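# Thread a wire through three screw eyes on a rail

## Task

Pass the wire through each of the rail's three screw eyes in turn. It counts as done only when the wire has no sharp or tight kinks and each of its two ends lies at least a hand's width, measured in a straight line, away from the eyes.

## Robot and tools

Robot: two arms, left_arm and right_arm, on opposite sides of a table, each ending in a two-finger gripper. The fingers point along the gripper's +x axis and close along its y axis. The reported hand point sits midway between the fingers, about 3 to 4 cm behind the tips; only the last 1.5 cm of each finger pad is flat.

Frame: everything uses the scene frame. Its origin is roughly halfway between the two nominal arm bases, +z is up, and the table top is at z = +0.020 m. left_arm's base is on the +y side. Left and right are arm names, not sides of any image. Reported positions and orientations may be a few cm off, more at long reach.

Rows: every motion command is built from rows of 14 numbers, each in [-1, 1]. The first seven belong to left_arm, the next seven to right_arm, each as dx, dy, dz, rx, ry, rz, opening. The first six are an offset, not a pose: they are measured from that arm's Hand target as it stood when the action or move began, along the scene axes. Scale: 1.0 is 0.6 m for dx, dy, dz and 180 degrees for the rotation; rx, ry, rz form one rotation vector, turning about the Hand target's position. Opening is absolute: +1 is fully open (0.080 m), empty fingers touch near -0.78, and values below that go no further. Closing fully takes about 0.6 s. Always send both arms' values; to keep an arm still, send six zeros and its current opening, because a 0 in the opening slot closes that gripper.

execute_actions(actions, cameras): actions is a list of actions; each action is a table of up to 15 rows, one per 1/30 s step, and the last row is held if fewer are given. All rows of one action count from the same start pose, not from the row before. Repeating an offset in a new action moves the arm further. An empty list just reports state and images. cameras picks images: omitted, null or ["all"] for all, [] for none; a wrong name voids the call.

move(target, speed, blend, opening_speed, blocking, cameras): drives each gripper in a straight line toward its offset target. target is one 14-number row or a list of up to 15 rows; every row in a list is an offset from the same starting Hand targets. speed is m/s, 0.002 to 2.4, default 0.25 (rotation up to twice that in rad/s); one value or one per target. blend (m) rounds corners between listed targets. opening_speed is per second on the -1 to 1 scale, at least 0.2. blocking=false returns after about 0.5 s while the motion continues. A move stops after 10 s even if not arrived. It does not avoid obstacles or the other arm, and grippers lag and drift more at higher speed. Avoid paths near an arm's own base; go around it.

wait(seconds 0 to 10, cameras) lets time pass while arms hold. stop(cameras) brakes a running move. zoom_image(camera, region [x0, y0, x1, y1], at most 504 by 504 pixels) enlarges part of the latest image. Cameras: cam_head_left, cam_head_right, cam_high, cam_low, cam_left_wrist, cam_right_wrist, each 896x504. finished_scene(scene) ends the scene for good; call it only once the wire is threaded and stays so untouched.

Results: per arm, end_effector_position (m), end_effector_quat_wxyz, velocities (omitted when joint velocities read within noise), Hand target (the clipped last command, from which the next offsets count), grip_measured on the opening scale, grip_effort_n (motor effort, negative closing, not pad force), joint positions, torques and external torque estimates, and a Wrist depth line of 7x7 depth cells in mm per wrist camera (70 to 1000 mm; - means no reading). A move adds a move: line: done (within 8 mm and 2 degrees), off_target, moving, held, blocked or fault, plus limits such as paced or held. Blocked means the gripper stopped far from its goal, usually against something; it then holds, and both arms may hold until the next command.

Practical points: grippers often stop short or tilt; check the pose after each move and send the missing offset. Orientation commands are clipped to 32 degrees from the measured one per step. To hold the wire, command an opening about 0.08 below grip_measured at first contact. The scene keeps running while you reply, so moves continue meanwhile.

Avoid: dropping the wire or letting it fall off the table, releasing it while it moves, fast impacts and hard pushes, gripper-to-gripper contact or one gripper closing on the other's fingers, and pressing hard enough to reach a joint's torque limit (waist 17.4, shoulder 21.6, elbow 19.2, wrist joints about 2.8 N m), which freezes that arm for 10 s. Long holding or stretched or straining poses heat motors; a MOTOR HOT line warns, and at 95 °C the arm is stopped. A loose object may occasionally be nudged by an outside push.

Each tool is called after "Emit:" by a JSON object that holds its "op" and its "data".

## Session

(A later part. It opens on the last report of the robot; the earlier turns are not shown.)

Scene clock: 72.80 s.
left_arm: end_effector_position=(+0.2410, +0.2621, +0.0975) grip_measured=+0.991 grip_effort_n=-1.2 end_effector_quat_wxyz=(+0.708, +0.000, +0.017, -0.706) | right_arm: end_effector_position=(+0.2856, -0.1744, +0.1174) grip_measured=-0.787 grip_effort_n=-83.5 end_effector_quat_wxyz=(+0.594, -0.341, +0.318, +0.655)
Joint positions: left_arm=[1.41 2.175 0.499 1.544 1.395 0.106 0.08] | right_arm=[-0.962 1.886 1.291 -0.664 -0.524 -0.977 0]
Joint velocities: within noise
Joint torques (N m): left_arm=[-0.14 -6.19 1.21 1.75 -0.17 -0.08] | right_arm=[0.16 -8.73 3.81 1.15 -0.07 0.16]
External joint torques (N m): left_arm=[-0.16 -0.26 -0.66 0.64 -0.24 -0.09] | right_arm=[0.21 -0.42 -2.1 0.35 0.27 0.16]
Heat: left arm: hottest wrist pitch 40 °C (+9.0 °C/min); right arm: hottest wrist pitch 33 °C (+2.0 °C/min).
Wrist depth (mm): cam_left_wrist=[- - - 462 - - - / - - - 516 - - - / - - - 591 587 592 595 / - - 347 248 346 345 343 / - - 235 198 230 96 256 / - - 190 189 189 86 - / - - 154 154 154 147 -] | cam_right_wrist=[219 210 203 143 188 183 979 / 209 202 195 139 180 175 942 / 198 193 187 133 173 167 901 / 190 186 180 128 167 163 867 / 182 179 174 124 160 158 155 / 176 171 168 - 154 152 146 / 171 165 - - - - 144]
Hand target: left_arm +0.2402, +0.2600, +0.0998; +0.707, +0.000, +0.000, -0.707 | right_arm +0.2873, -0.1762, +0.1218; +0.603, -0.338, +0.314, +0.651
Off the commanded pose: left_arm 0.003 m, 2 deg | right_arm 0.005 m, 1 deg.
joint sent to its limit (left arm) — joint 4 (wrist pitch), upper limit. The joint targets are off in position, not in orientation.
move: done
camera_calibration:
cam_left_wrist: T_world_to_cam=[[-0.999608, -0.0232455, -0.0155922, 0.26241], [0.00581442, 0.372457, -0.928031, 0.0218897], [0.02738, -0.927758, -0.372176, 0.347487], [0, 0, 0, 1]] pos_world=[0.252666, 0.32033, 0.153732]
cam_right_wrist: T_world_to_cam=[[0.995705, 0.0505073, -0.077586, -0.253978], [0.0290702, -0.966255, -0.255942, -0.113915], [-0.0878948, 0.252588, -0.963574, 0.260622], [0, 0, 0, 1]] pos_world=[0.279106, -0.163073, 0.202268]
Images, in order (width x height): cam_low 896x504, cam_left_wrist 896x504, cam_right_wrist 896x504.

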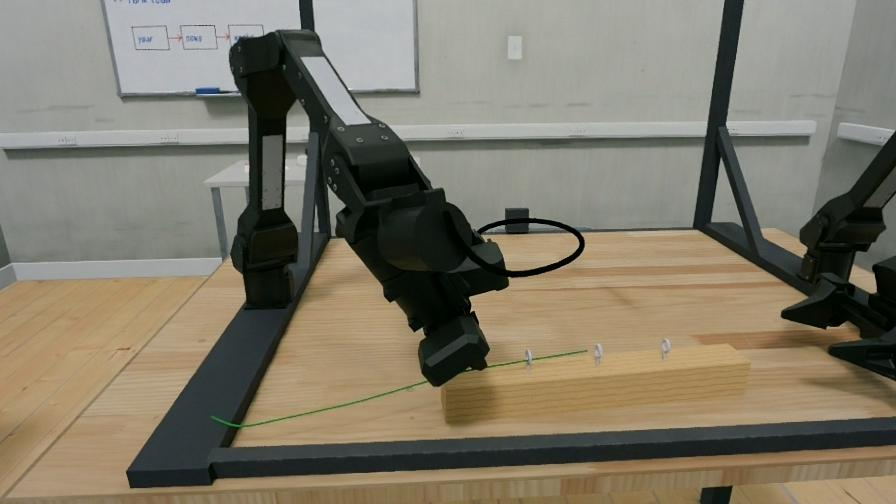

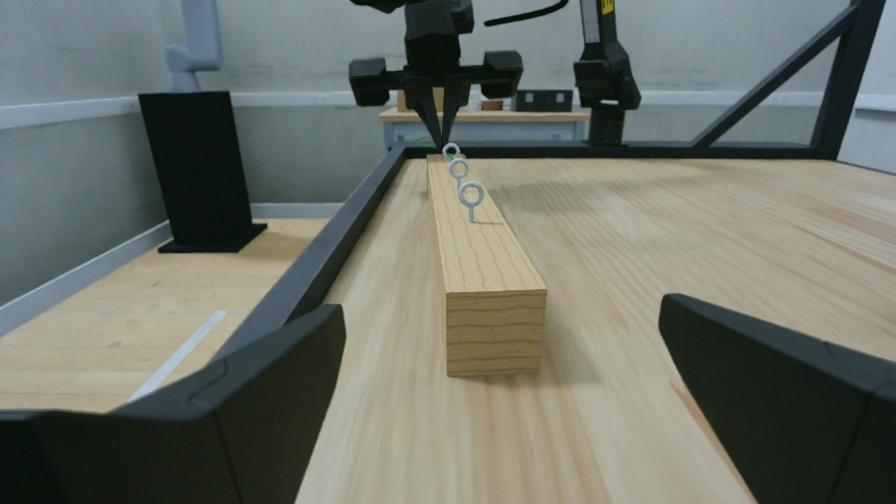

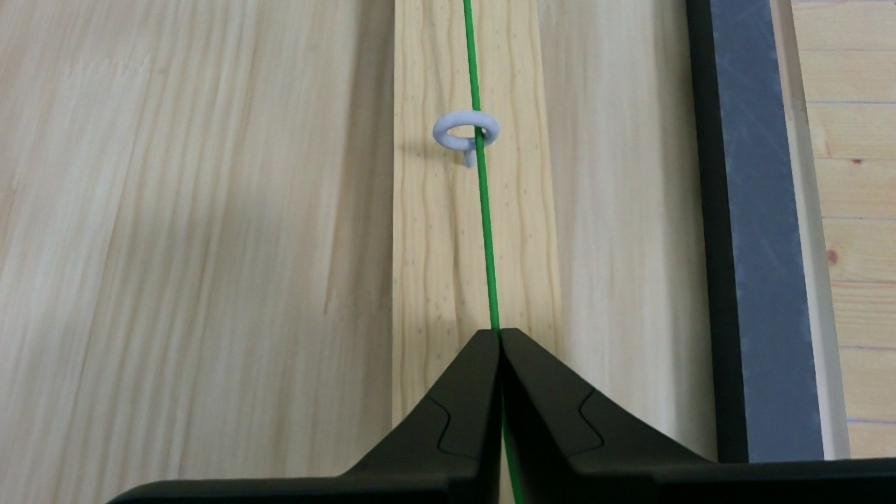

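Emit:
{"op": "move", "data": {"target": [0,0,0,0,0,0,0.99,-0.017,0.0,0,0,0,-0.0143,-0.9], "speed": 0.05, "cameras": ["cam_left_wrist","cam_low","cam_right_wrist"]}}

Emit:
{"op": "zoom_image", "data": {"camera": "cam_left_wrist", "region": [420, 100, 520, 200]}}

Emit:
{"op": "zoom_image", "data": {"camera": "cam_low", "region": [440, 300, 640, 400]}}

Scene clock: 74.83 s.
left_arm: end_effector_position=(+0.2410, +0.2621, +0.0975) grip_measured=+0.991 grip_effort_n=-1.2 end_effector_quat_wxyz=(+0.708, +0.000, +0.017, -0.706) | right_arm: end_effector_position=(+0.2760, -0.1752, +0.1175) grip_measured=-0.787 grip_effort_n=-83.5 end_effector_quat_wxyz=(+0.610, -0.334, +0.326, +0.641)
Joint positions: left_arm=[1.41 2.175 0.499 1.544 1.395 0.106 0.08] | right_arm=[-0.942 1.837 1.223 -0.61 -0.501 -0.905 0]
Joint velocities: within noise
Joint torques (N m): left_arm=[-0.14 -6.18 1.23 1.75 -0.16 -0.08] | right_arm=[0.16 -8.38 3.75 1.19 -0.1 0.17]
External joint torques (N m): left_arm=[-0.15 -0.31 -0.59 0.66 -0.24 -0.09] | right_arm=[0.15 -0.32 -2.27 0.31 0.23 0.17]
Heat: left arm: hottest wrist pitch 40 °C (+9.0 °C/min); right arm: hottest wrist pitch 33 °C (+1.0 °C/min).
Wrist depth (mm): cam_left_wrist=[- - - 459 - - - / - - - - - - - / - - - 589 593 588 593 / - - 347 248 345 345 342 / - - 235 197 230 96 257 / - - 189 189 189 86 - / - - 154 154 153 148 -] | cam_right_wrist=[217 210 202 145 187 182 990 / 207 201 194 139 178 176 930 / 199 193 186 134 133 169 166 / 190 185 179 129 127 164 159 / 182 178 173 124 122 158 139 / 176 172 167 - 118 154 133 / 170 166 - - - - 130]
Hand target: left_arm +0.2402, +0.2600, +0.0998; +0.707, +0.000, +0.000, -0.707 | right_arm +0.2771, -0.1762, +0.1218; +0.617, -0.331, +0.322, +0.637
Off the commanded pose: left_arm 0.003 m, 2 deg | right_arm 0.005 m, 1 deg.
joint sent to its limit (left arm) — joint 4 (wrist pitch), upper limit. The joint targets are off in position, not in orientation.
move: done
camera_calibration:
cam_left_wrist: T_world_to_cam=[[-0.999608, -0.0232455, -0.0155922, 0.26241], [0.00581442, 0.372457, -0.928031, 0.0218897], [0.02738, -0.927758, -0.372176, 0.347487], [0, 0, 0, 1]] pos_world=[0.252666, 0.32033, 0.153732]
cam_right_wrist: T_world_to_cam=[[0.997041, 0.00354641, -0.0767937, -0.252967], [-0.0161825, -0.96687, -0.254754, -0.102182], [-0.075153, 0.255243, -0.963952, 0.256989], [0, 0, 0, 1]] pos_world=[0.269879, -0.163494, 0.202267]
Images, in order (width x height): cam_low 896x504, cam_left_wrist 896x504, cam_right_wrist 896x504.

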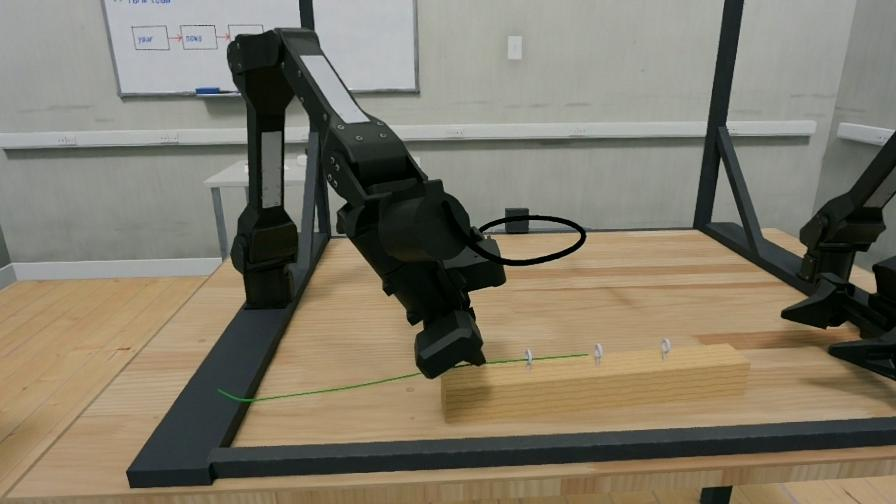

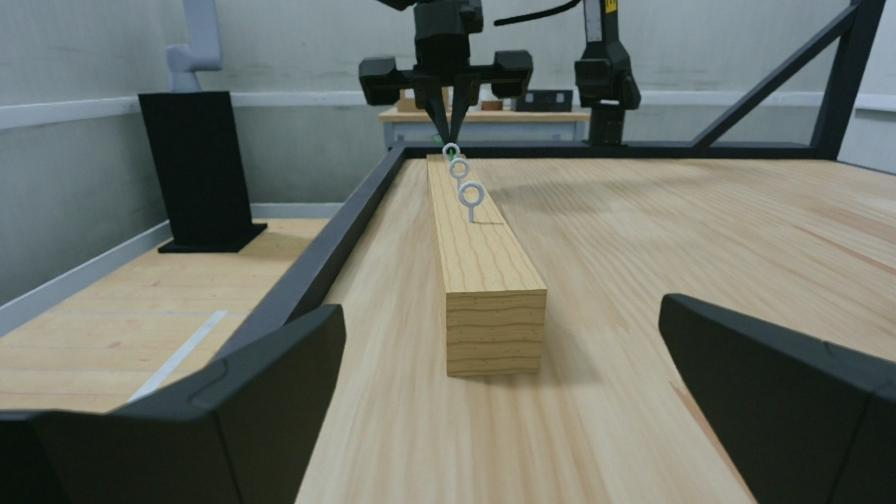

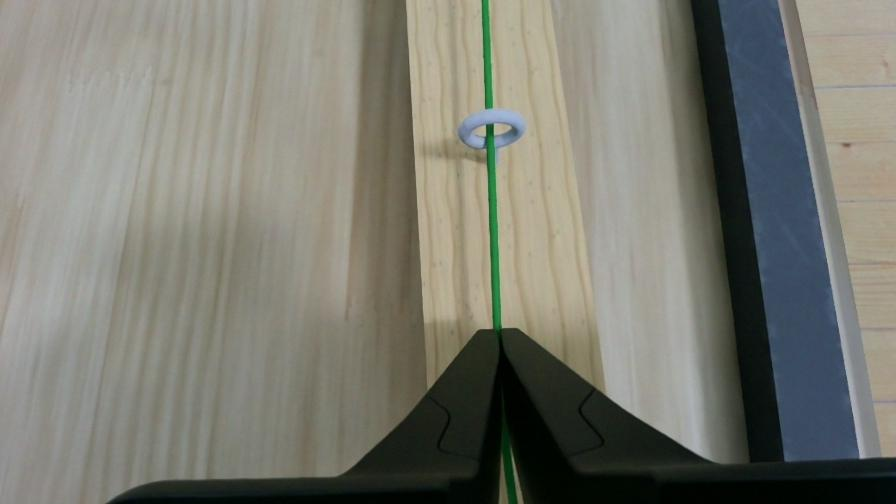

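Scaled by 5.040 from the camera's 896x504 image, which has a finer 1280x720 frame.

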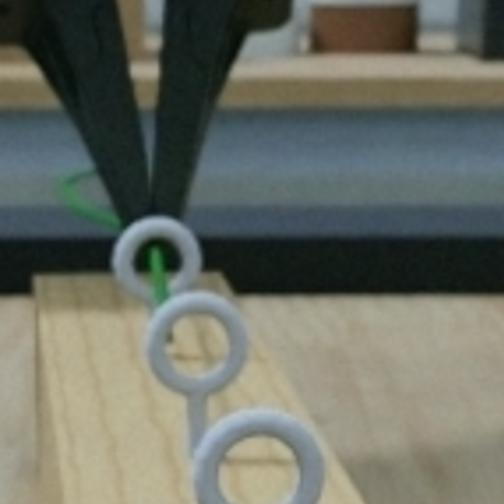

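Scaled by 2.520 from the camera's 896x504 image, which has a finer 1280x720 frame.

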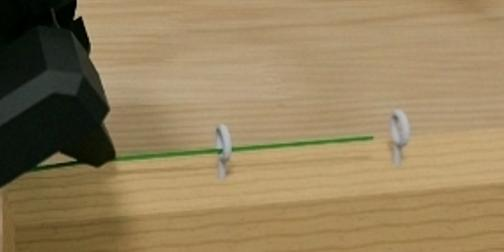

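Emit:
{"op": "move", "data": {"target": [0,0,0,0,0,0,0.99,-0.0017,0.045,0.005,0,0,0.008,-0.9], "speed": 0.05, "cameras": ["cam_left_wrist","cam_low","cam_right_wrist"]}}

Emit:
{"op": "zoom_image", "data": {"camera": "cam_left_wrist", "region": [420, 100, 520, 200]}}

Emit:
{"op": "zoom_image", "data": {"camera": "cam_low", "region": [440, 300, 640, 400]}}

Scene clock: 77.17 s.
left_arm: end_effector_position=(+0.2410, +0.2621, +0.0975) grip_measured=+0.991 grip_effort_n=-1.2 end_effector_quat_wxyz=(+0.708, +0.000, +0.017, -0.706) | right_arm: end_effector_position=(+0.2741, -0.1578, +0.1172) grip_measured=-0.787 grip_effort_n=-83.5 end_effector_quat_wxyz=(+0.606, -0.336, +0.328, +0.643)
Joint positions: left_arm=[1.41 2.175 0.499 1.544 1.395 0.106 0.08] | right_arm=[-0.899 1.871 1.268 -0.61 -0.485 -0.869 0]
Joint velocities: within noise
Joint torques (N m): left_arm=[-0.13 -6.18 1.26 1.74 -0.18 -0.09] | right_arm=[0.49 -6.54 7.41 0.55 -0.15 0.19]
External joint torques (N m): left_arm=[-0.15 -0.26 -0.58 0.64 -0.25 -0.09] | right_arm=[0.48 1.76 1.38 -0.34 0.17 0.19]
Heat: left arm: hottest wrist pitch 41 °C (+10.1 °C/min); right arm: hottest wrist pitch 33 °C (+1.0 °C/min).
Wrist depth (mm): cam_left_wrist=[- - - 440 703 - - / - - - 498 - - - / - - - 521 586 586 587 / - - 348 249 345 345 343 / - - 235 192 230 96 255 / - - 189 189 189 86 - / - - 154 154 154 147 -] | cam_right_wrist=[215 208 200 143 182 181 958 / 205 199 192 137 175 173 172 / 197 191 185 132 130 168 160 / 189 184 178 127 125 162 141 / 181 177 172 123 121 157 137 / 175 171 166 - 114 153 132 / 170 166 - - - - 128]
Hand target: left_arm +0.2402, +0.2600, +0.0998; +0.707, +0.000, +0.000, -0.707 | right_arm +0.2760, -0.1492, +0.1248; +0.609, -0.335, +0.317, +0.645
Off the commanded pose: left_arm 0.003 m, 2 deg | right_arm 0.012 m, 1 deg.
joint sent to its limit (left arm) — joint 4 (wrist pitch), upper limit. The joint targets are off in position, not in orientation.
move: off_target (right_arm)
camera_calibration:
cam_left_wrist: T_world_to_cam=[[-0.999608, -0.0232455, -0.0155922, 0.26241], [0.00581442, 0.372457, -0.928031, 0.0218897], [0.02738, -0.927758, -0.372176, 0.347487], [0, 0, 0, 1]] pos_world=[0.252666, 0.32033, 0.153732]
cam_right_wrist: T_world_to_cam=[[0.996717, 0.0102424, -0.0803092, -0.249699], [-0.010063, -0.968599, -0.248424, -0.0881405], [-0.0803319, 0.248417, -0.965316, 0.25269], [0, 0, 0, 1]] pos_world=[0.268292, -0.145588, 0.201976]
Images, in order (width x height): cam_low 896x504, cam_left_wrist 896x504, cam_right_wrist 896x504.

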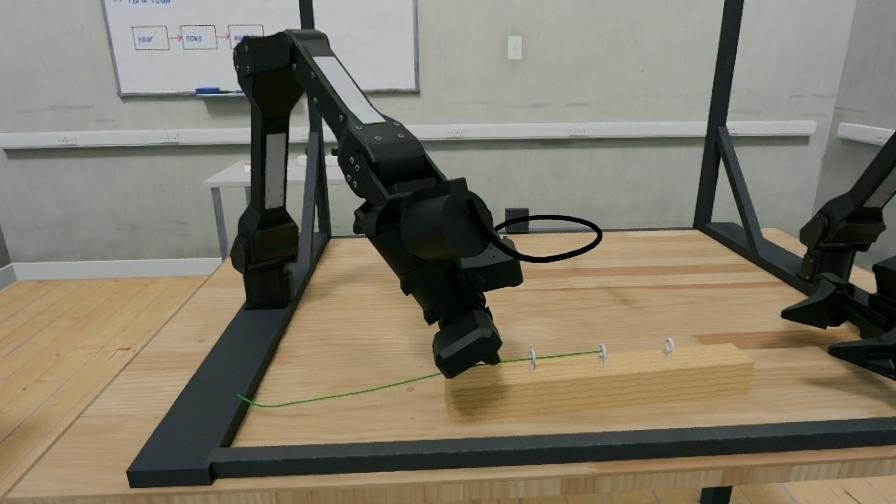

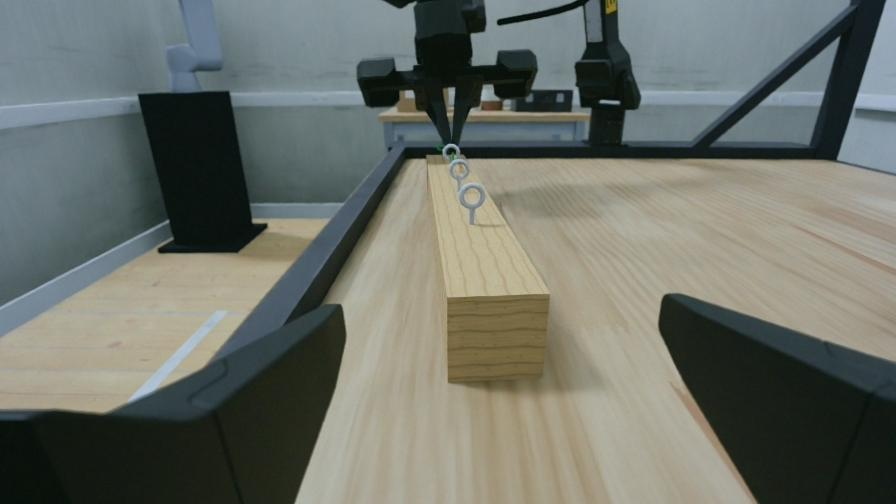

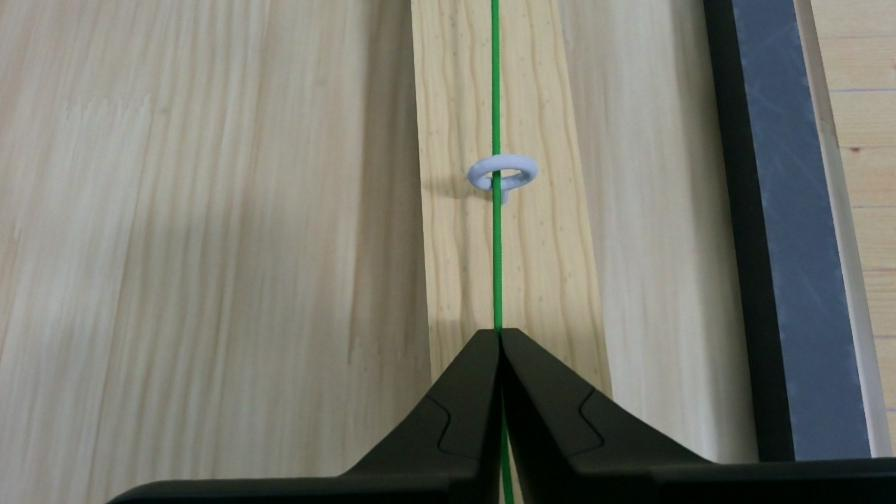

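Scaled by 5.040 from the camera's 896x504 image, which has a finer 1280x720 frame.

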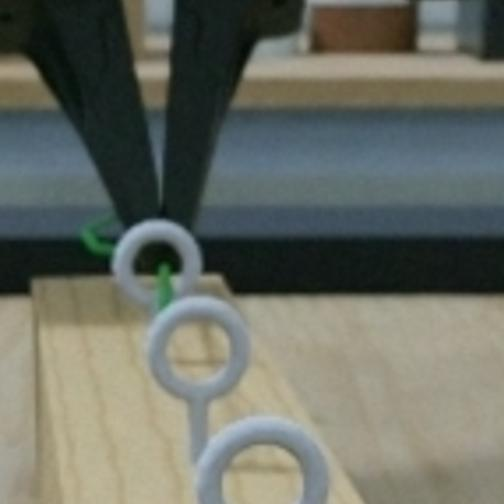

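Scaled by 2.520 from the camera's 896x504 image, which has a finer 1280x720 frame.

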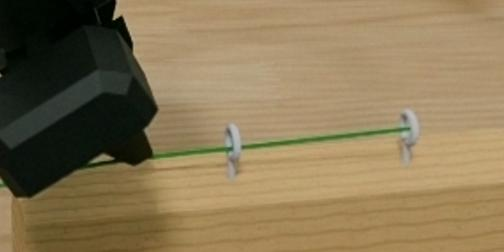

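Emit:
{"op": "move", "data": {"target": [0,0,0,0,0,0,0.99,0.015,-0.0183,0,0,0,0.0232,-0.9], "speed": 0.05, "cameras": ["cam_left_wrist","cam_low","cam_right_wrist"]}}

Emit:
{"op": "zoom_image", "data": {"camera": "cam_left_wrist", "region": [420, 100, 520, 200]}}

Emit:
{"op": "zoom_image", "data": {"camera": "cam_low", "region": [440, 300, 640, 400]}}

Scene clock: 81.20 s.
left_arm: end_effector_position=(+0.2410, +0.2621, +0.0975) grip_measured=+0.991 grip_effort_n=-1.2 end_effector_quat_wxyz=(+0.708, +0.000, +0.017, -0.706) | right_arm: end_effector_position=(+0.2825, -0.1671, +0.1172) grip_measured=-0.787 grip_effort_n=-83.5 end_effector_quat_wxyz=(+0.585, -0.346, +0.322, +0.659)
Joint positions: left_arm=[1.41 2.175 0.499 1.544 1.395 0.106 0.08] | right_arm=[-0.939 1.904 1.321 -0.69 -0.513 -0.974 0]
Joint velocities: within noise
Joint torques (N m): left_arm=[-0.13 -6.18 1.26 1.75 -0.17 -0.09] | right_arm=[-0.23 -6.66 7.19 0.41 -0.57 -0.2]
External joint torques (N m): left_arm=[-0.16 -0.21 -0.6 0.64 -0.25 -0.09] | right_arm=[-0.22 1.73 1.31 -0.37 -0.24 -0.2]
Heat: left arm: hottest wrist pitch 41 °C (+10.1 °C/min); right arm: hottest wrist pitch 33 °C (+1.0 °C/min).
Wrist depth (mm): cam_left_wrist=[- - - 450 - - - / - - - 510 - - - / - - - 517 591 588 586 / - - 347 248 344 344 343 / - - 234 193 230 96 256 / - - 189 189 189 86 - / - - 154 154 153 147 -] | cam_right_wrist=[216 209 201 144 182 180 178 / 207 200 193 137 176 173 909 / 199 192 185 131 169 168 160 / 191 184 179 127 163 162 157 / 184 179 173 123 122 157 150 / 177 172 168 - 117 152 132 / 172 167 - - - - 129]
Hand target: left_arm +0.2402, +0.2600, +0.0998; +0.707, +0.000, +0.000, -0.707 | right_arm +0.2850, -0.1601, +0.1248; +0.585, -0.346, +0.305, +0.667
Off the commanded pose: left_arm 0.003 m, 2 deg | right_arm 0.011 m, 2 deg.
joint sent to its limit (left arm) — joint 4 (wrist pitch), upper limit. The joint targets are off in position, not in orientation.
move: off_target (right_arm)
camera_calibration:
cam_left_wrist: T_world_to_cam=[[-0.999608, -0.0232455, -0.0155922, 0.26241], [0.00581442, 0.372457, -0.928031, 0.0218897], [0.02738, -0.927758, -0.372176, 0.347487], [0, 0, 0, 1]] pos_world=[0.252666, 0.32033, 0.153732]
cam_right_wrist: T_world_to_cam=[[0.994119, 0.0663223, -0.0856049, -0.247184], [0.0440089, -0.96972, -0.24022, -0.113441], [-0.0989447, 0.23504, -0.966936, 0.258858], [0, 0, 0, 1]] pos_world=[0.276335, -0.154454, 0.201888]
Images, in order (width x height): cam_low 896x504, cam_left_wrist 896x504, cam_right_wrist 896x504.

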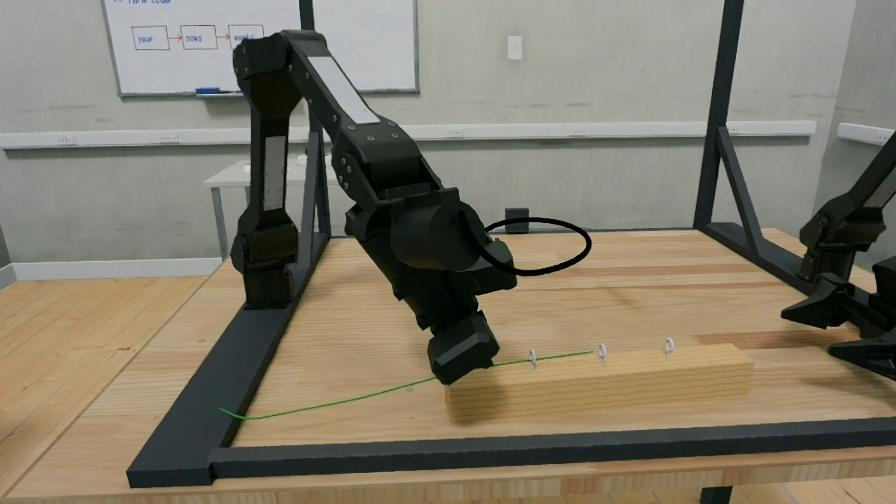

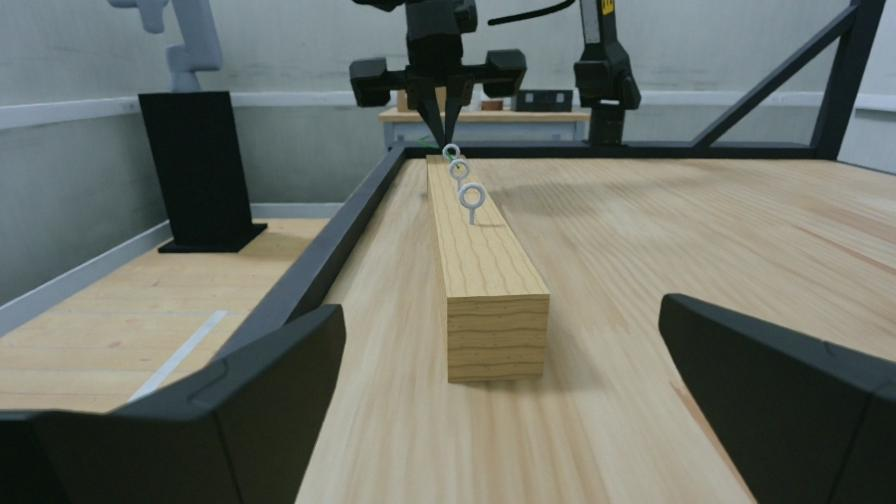

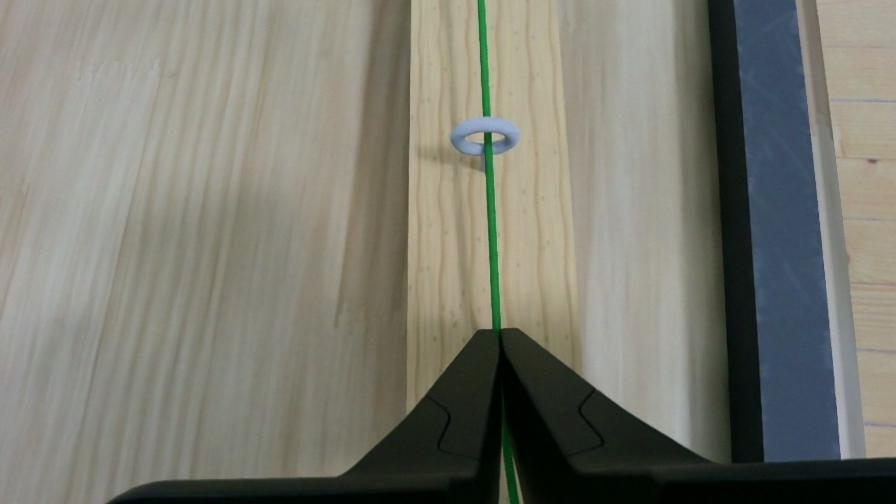

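Scaled by 5.040 from the camera's 896x504 image, which has a finer 1280x720 frame.

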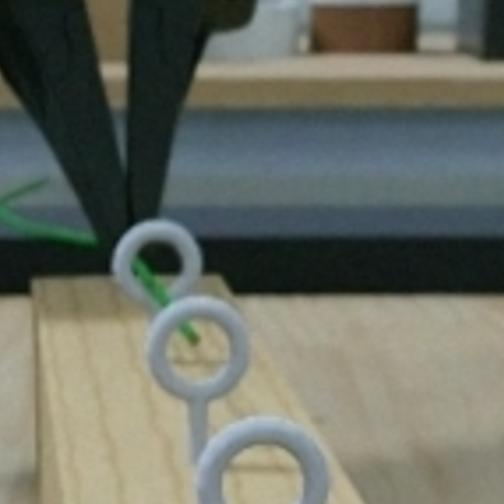

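Scaled by 2.520 from the camera's 896x504 image, which has a finer 1280x720 frame.

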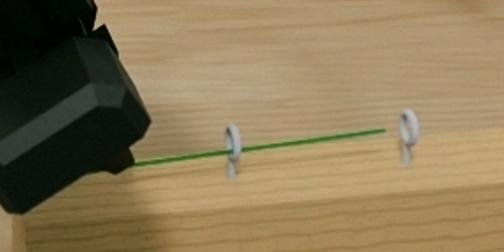

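Emit:
{"op": "move", "data": {"target": [0,0,0,0,0,0,0.99,-0.003,0.05,0,0,0,0,-0.9], "speed": 0.05, "cameras": ["cam_left_wrist","cam_low","cam_right_wrist"]}}

Emit:
{"op": "zoom_image", "data": {"camera": "cam_left_wrist", "region": [420, 100, 520, 200]}}

Emit:
{"op": "zoom_image", "data": {"camera": "cam_low", "region": [480, 300, 680, 400]}}

Scene clock: 83.17 s.
left_arm: end_effector_position=(+0.2410, +0.2621, +0.0975) grip_measured=+0.991 grip_effort_n=-1.2 end_effector_quat_wxyz=(+0.708, +0.000, +0.017, -0.706) | right_arm: end_effector_position=(+0.2797, -0.1382, +0.1185) grip_measured=-0.787 grip_effort_n=-83.5 end_effector_quat_wxyz=(+0.579, -0.346, +0.316, +0.667)
Joint positions: left_arm=[1.41 2.175 0.499 1.544 1.395 0.106 0.08] | right_arm=[-0.878 1.956 1.394 -0.682 -0.508 -0.927 0]
Joint velocities: within noise
Joint torques (N m): left_arm=[-0.15 -6.22 1.24 1.74 -0.16 -0.09] | right_arm=[0.36 -6.87 7.28 1.11 -0.06 0.16]
External joint torques (N m): left_arm=[-0.17 -0.27 -0.64 0.64 -0.23 -0.09] | right_arm=[0.43 2.11 1.22 0.28 0.27 0.15]
Heat: left arm: hottest wrist pitch 42 °C (+11.2 °C/min); right arm: hottest wrist pitch 33 °C (+1.0 °C/min).
Wrist depth (mm): cam_left_wrist=[- - - 427 694 - - / - - - 457 - - - / - - - 515 587 587 586 / - - 349 248 347 345 343 / - - 235 192 230 96 256 / - - 189 189 189 86 - / - - 154 154 153 147 -] | cam_right_wrist=[218 210 202 145 184 182 176 / 209 202 194 137 177 175 168 / 200 194 186 133 170 168 160 / 191 186 179 128 127 163 141 / 184 180 173 124 123 157 137 / 178 173 168 - 117 153 133 / 172 167 - - - - 129]
Hand target: left_arm +0.2402, +0.2600, +0.0998; +0.707, +0.000, +0.000, -0.707 | right_arm +0.2832, -0.1301, +0.1248; +0.585, -0.346, +0.305, +0.667
Off the commanded pose: left_arm 0.003 m, 2 deg | right_arm 0.011 m, 1 deg.
joint sent to its limit (left arm) — joint 4 (wrist pitch), upper limit. The joint targets are off in position, not in orientation.
move: off_target (right_arm)
camera_calibration:
cam_left_wrist: T_world_to_cam=[[-0.999608, -0.0232455, -0.0155922, 0.26241], [0.00581442, 0.372457, -0.928031, 0.0218897], [0.02738, -0.927758, -0.372176, 0.347487], [0, 0, 0, 1]] pos_world=[0.252666, 0.32033, 0.153732]
cam_right_wrist: T_world_to_cam=[[0.992407, 0.0874606, -0.0864761, -0.242731], [0.0634335, -0.96633, -0.249363, -0.0889068], [-0.105374, 0.241984, -0.964541, 0.255506], [0, 0, 0, 1]] pos_world=[0.273452, -0.126512, 0.203285]
Images, in order (width x height): cam_low 896x504, cam_left_wrist 896x504, cam_right_wrist 896x504.

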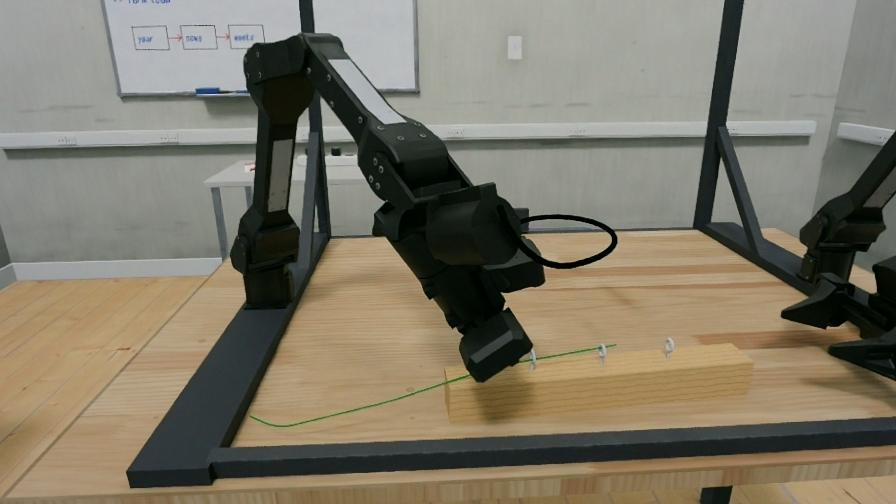

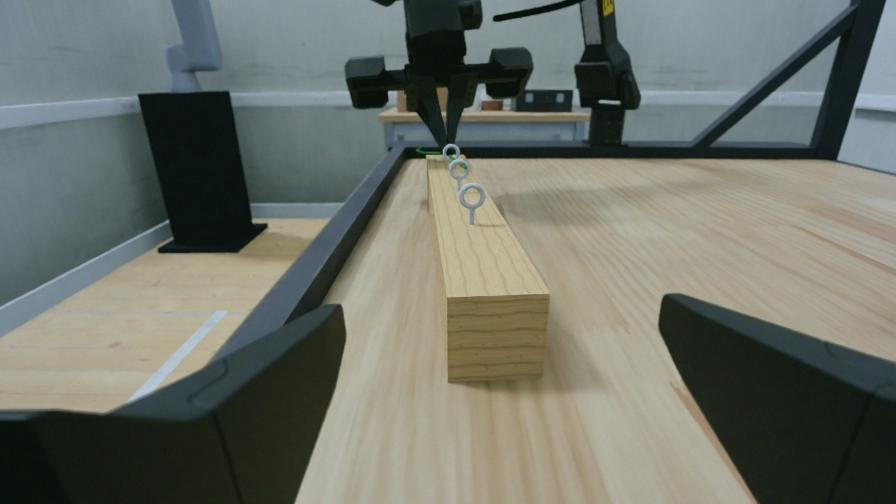

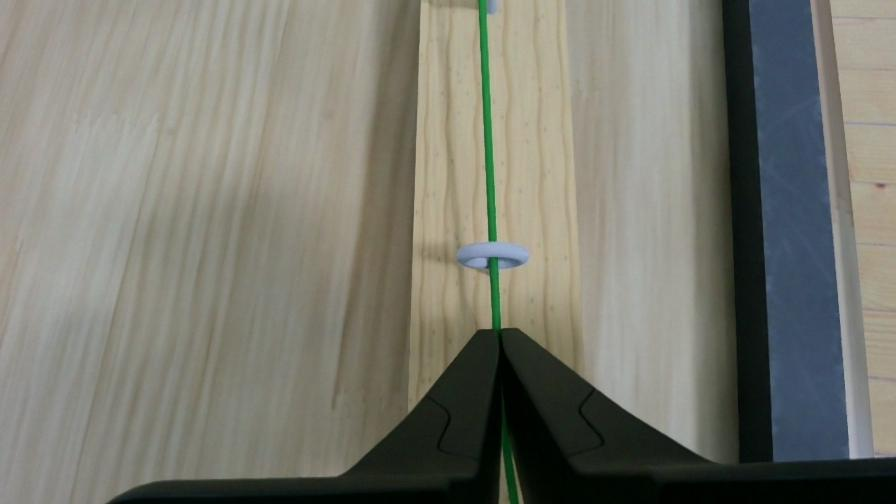

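Scaled by 5.040 from the camera's 896x504 image, which has a finer 1280x720 frame.

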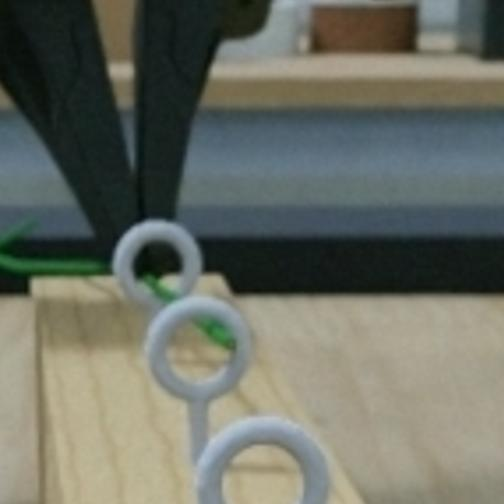

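Scaled by 2.520 from the camera's 896x504 image, which has a finer 1280x720 frame.

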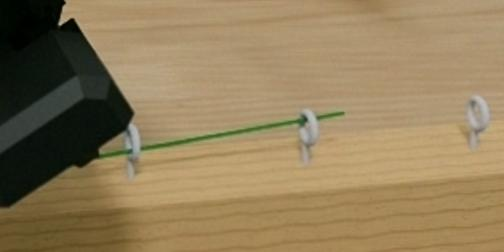

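Emit:
{"op": "move", "data": {"target": [0,0,0,0,0,0,0.99,0,0,0,0,0,0,0.0], "opening_speed": 0.3, "cameras": ["cam_left_wrist","cam_low","cam_right_wrist","cam_high"]}}

Emit:
{"op": "zoom_image", "data": {"camera": "cam_left_wrist", "region": [420, 100, 520, 200]}}

Emit:
{"op": "zoom_image", "data": {"camera": "cam_low", "region": [480, 300, 680, 400]}}

Scene clock: 88.30 s.
left_arm: end_effector_position=(+0.2410, +0.2621, +0.0975) grip_measured=+0.991 grip_effort_n=-1.2 end_effector_quat_wxyz=(+0.708, +0.000, +0.017, -0.706) | right_arm: end_effector_position=(+0.2793, -0.1379, +0.1178) grip_measured=-0.003 grip_effort_n=13.7 end_effector_quat_wxyz=(+0.579, -0.347, +0.317, +0.667)
Joint positions: left_arm=[1.41 2.175 0.499 1.544 1.395 0.106 0.08] | right_arm=[-0.876 1.958 1.394 -0.682 -0.507 -0.927 0.035]
Joint velocities: within noise
Joint torques (N m): left_arm=[-0.16 -6.2 1.22 1.75 -0.18 -0.08] | right_arm=[0.18 -7.04 7.21 1.11 -0.09 0.14]
External joint torques (N m): left_arm=[-0.15 -0.26 -0.62 0.64 -0.26 -0.09] | right_arm=[0.11 1.89 1.19 0.27 0.26 0.14]
Heat: left arm: hottest wrist pitch 42 °C (+11.1 °C/min); right arm: hottest shoulder 33 °C (+5.1 °C/min).
Wrist depth (mm): cam_left_wrist=[- - - 423 - - - / - - - 461 - - - / - - - 518 591 588 592 / - - 346 248 344 344 343 / - - 234 193 230 96 256 / - - 189 190 189 86 - / - - 154 154 153 147 -] | cam_right_wrist=[217 210 202 143 182 181 172 / 208 201 193 137 176 173 169 / 198 193 186 132 131 168 145 / 190 185 179 127 126 162 141 / 183 179 173 123 122 156 136 / 176 172 76 118 115 - 131 / 171 - - 114 111 - -]
Hand target: left_arm +0.2402, +0.2600, +0.0998; +0.707, +0.000, +0.000, -0.707 | right_arm +0.2832, -0.1301, +0.1248; +0.585, -0.346, +0.305, +0.667
Off the commanded pose: left_arm 0.003 m, 2 deg | right_arm 0.011 m, 2 deg.
joint sent to its limit (left arm) — joint 4 (wrist pitch), upper limit. The joint targets are off in position, not in orientation.
move: off_target (right_arm)
camera_calibration:
cam_left_wrist: T_world_to_cam=[[-0.999608, -0.0232455, -0.0155922, 0.26241], [0.00581442, 0.372457, -0.928031, 0.0218897], [0.02738, -0.927758, -0.372176, 0.347487], [0, 0, 0, 1]] pos_world=[0.252666, 0.32033, 0.153732]
cam_right_wrist: T_world_to_cam=[[0.992296, 0.0882794, -0.0869268, -0.242224], [0.0643495, -0.966805, -0.24728, -0.0893247], [-0.105871, 0.239781, -0.965037, 0.25453], [0, 0, 0, 1]] pos_world=[0.273053, -0.126008, 0.202487]
Images, in order (width x height): cam_high 896x504, cam_low 896x504, cam_left_wrist 896x504, cam_right_wrist 896x504.

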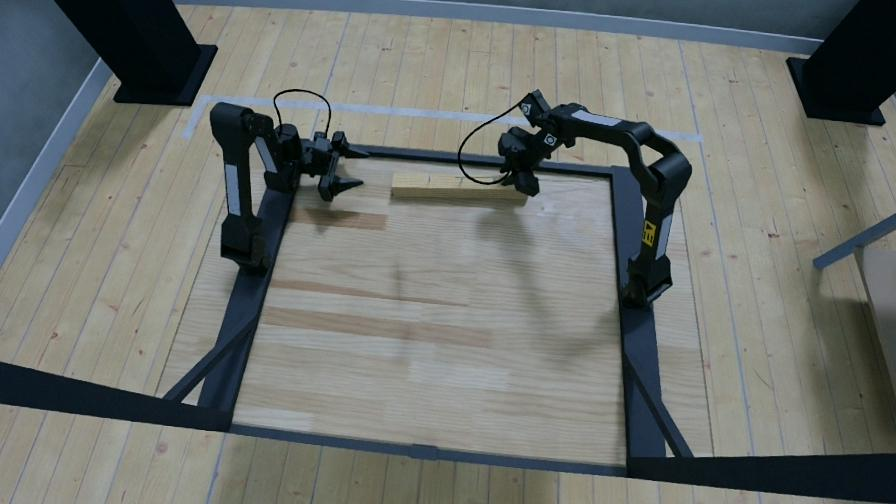

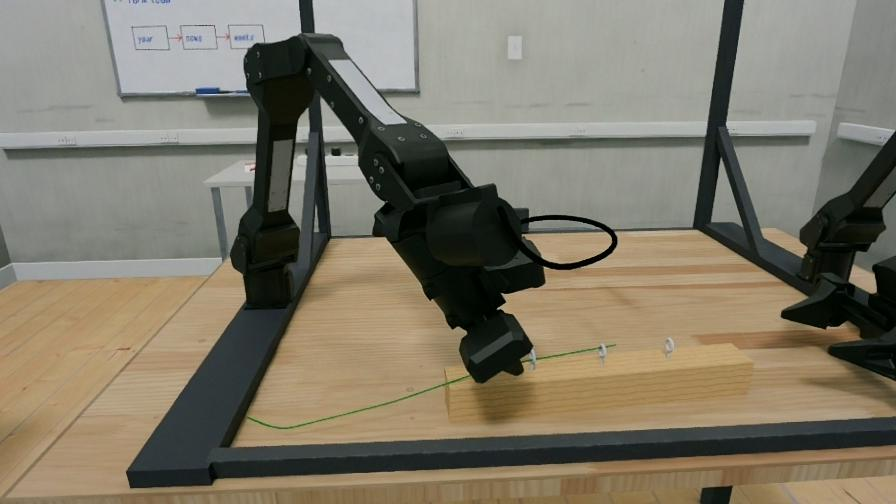

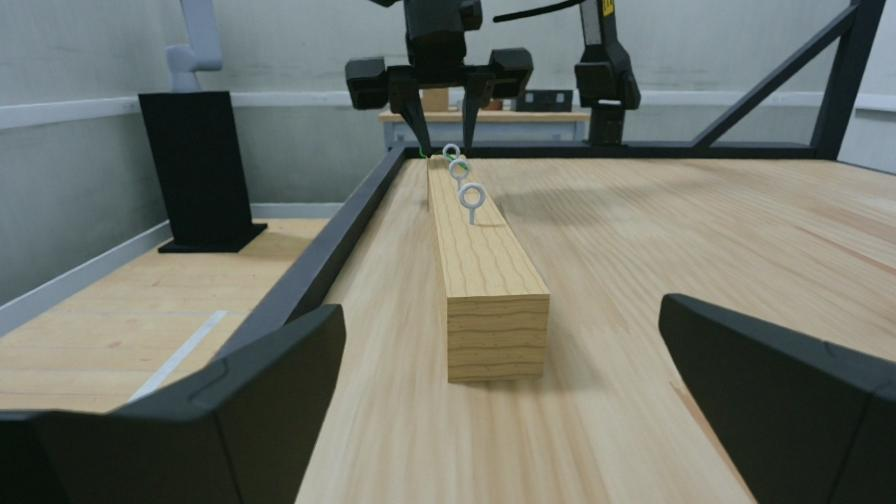

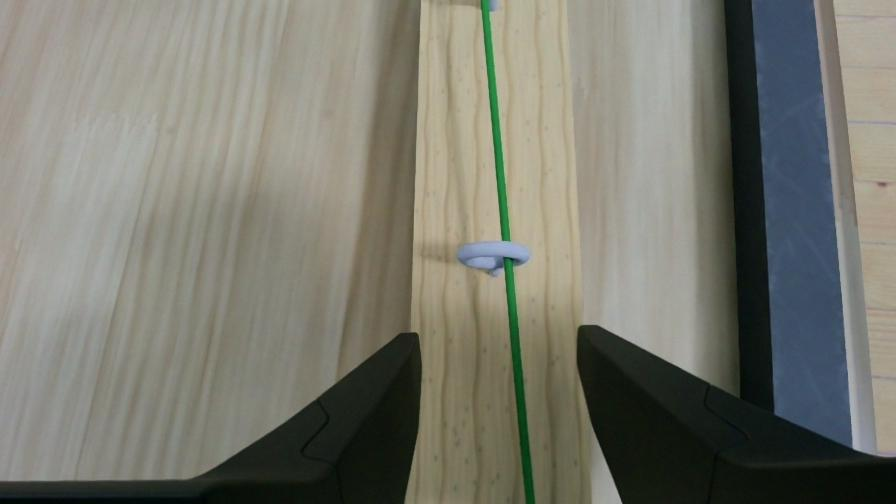

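Scaled by 5.040 from the camera's 896x504 image, which has a finer 1280x720 frame.

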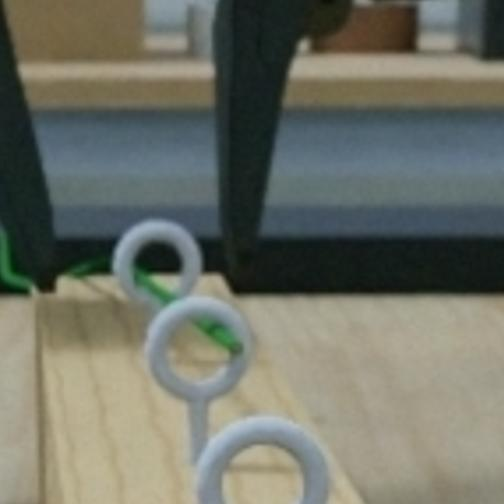

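Scaled by 2.520 from the camera's 896x504 image, which has a finer 1280x720 frame.

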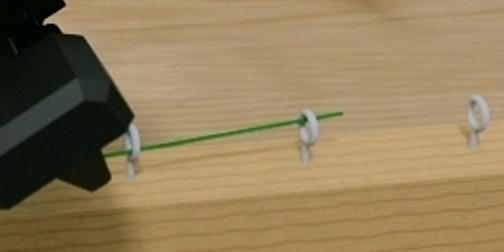

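Emit:
{"op": "move", "data": {"target": [[0,0,0,0,0,0,0.99,0,-0.06,0.085,0,0,0,0.0],[0,0,0,0,0,0,0.99,0.025,-0.265,0.06,0,0,0,0.3]], "speed": 0.15, "blend": 0.01, "cameras": ["cam_left_wrist","cam_low","cam_right_wrist","cam_high"]}}

Emit:
{"op": "zoom_image", "data": {"camera": "cam_high", "region": [370, 140, 690, 240]}}

Emit:
{"op": "zoom_image", "data": {"camera": "cam_low", "region": [200, 300, 700, 460]}}

Scene clock: 92.97 s.
left_arm: end_effector_position=(+0.2410, +0.2621, +0.0975) grip_measured=+0.991 grip_effort_n=-1.2 end_effector_quat_wxyz=(+0.708, +0.000, +0.017, -0.706) | right_arm: end_effector_position=(+0.3020, -0.2928, +0.1569) grip_measured=+0.298 grip_effort_n=13.7 end_effector_quat_wxyz=(+0.587, -0.345, +0.318, +0.660)
Joint positions: left_arm=[1.41 2.175 0.499 1.544 1.395 0.106 0.08] | right_arm=[-1.297 1.775 1.328 -1.035 -0.588 -1.387 0.048]
Joint velocities: within noise
Joint torques (N m): left_arm=[-0.16 -6.2 1.22 1.72 -0.17 -0.09] | right_arm=[0.1 -7.68 3.71 0.1 -0.65 -0.22]
External joint torques (N m): left_arm=[-0.16 -0.26 -0.63 0.62 -0.24 -0.09] | right_arm=[0.09 -0.31 -2.08 -0.34 -0.25 -0.22]
Heat: left arm: hottest wrist pitch 43 °C (+12.0 °C/min); right arm: hottest shoulder 33 °C (+5.0 °C/min).
Wrist depth (mm): cam_left_wrist=[- - - 586 - - - / - - - - - - - / - - - 588 585 589 589 / - - 346 249 344 344 341 / - - 235 192 230 96 256 / - - 190 189 189 86 - / - - 154 154 153 148 -] | cam_right_wrist=[277 267 255 196 238 233 - / 265 255 244 187 229 225 - / 251 245 234 211 220 215 962 / 241 233 225 218 212 203 935 / 230 224 218 210 205 198 895 / 222 217 82 202 196 - 876 / - - - 196 191 80 -]
Hand target: left_arm +0.2402, +0.2600, +0.0998; +0.707, +0.000, +0.000, -0.707 | right_arm +0.2982, -0.2891, +0.1608; +0.585, -0.346, +0.305, +0.667
Off the commanded pose: left_arm 0.003 m, 2 deg | right_arm 0.007 m, 2 deg.
joint sent to its limit (left arm) — joint 4 (wrist pitch), upper limit. The joint targets are off in position, not in orientation.
move: done
camera_calibration:
cam_left_wrist: T_world_to_cam=[[-0.999608, -0.0232455, -0.0155922, 0.26241], [0.00581442, 0.372457, -0.928031, 0.0218897], [0.02738, -0.927758, -0.372176, 0.347487], [0, 0, 0, 1]] pos_world=[0.252666, 0.32033, 0.153732]
cam_right_wrist: T_world_to_cam=[[0.994435, 0.0683209, -0.0801957, -0.255215], [0.0464953, -0.967682, -0.247848, -0.225663], [-0.0945372, 0.24274, -0.965474, 0.329345], [0, 0, 0, 1]] pos_world=[0.295422, -0.280879, 0.241576]
Images, in order (width x height): cam_high 896x504, cam_low 896x504, cam_left_wrist 896x504, cam_right_wrist 896x504.

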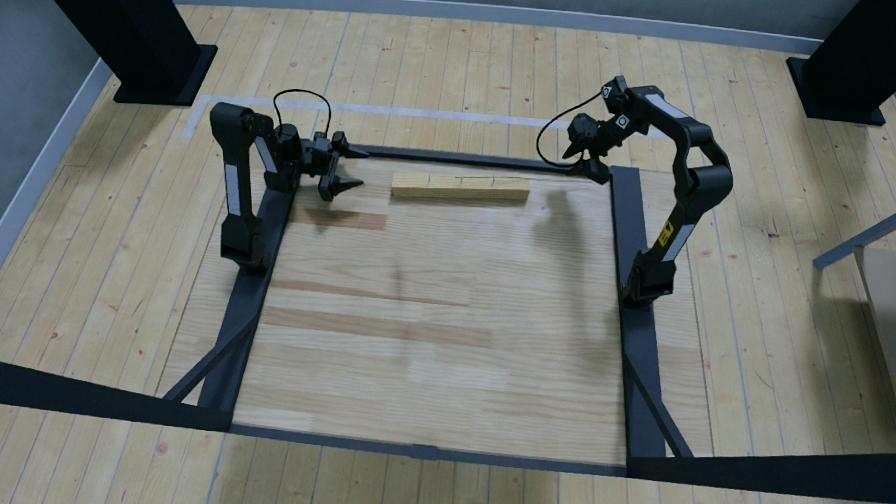

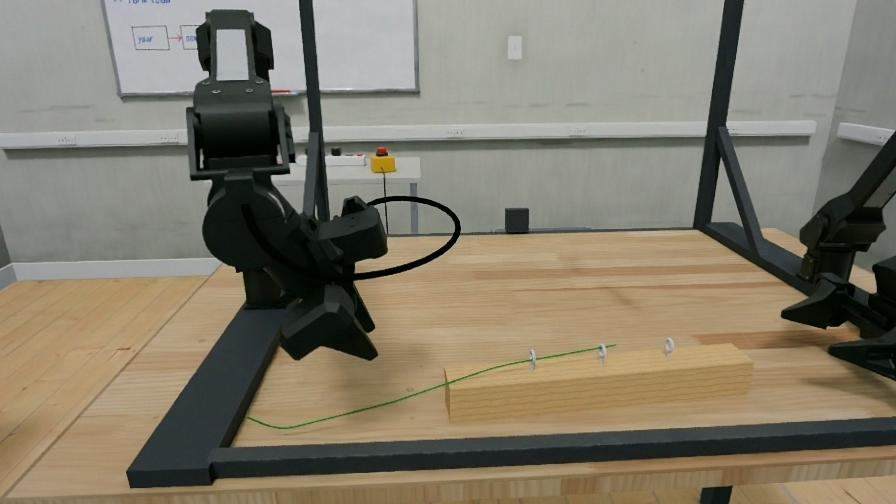

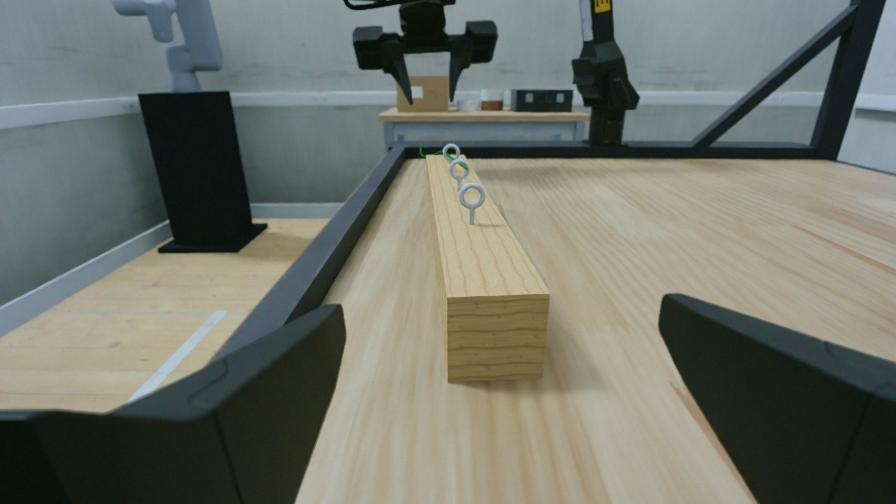

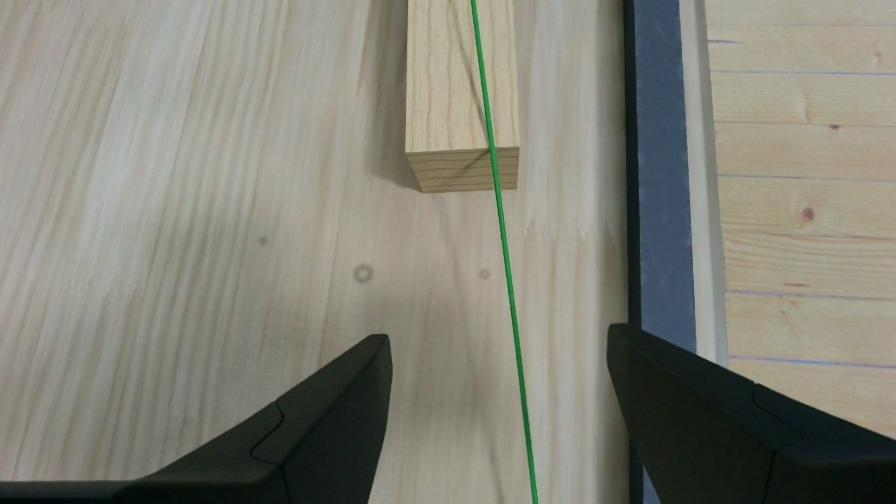

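Scaled by 1.575 from the camera's 896x504 image, which has a finer 1280x720 frame.

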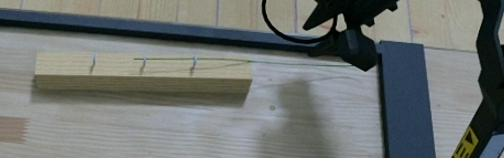

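Scaled by 1.008 from the camera's 896x504 image, which has a finer 1280x720 frame.

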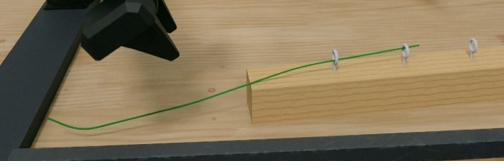

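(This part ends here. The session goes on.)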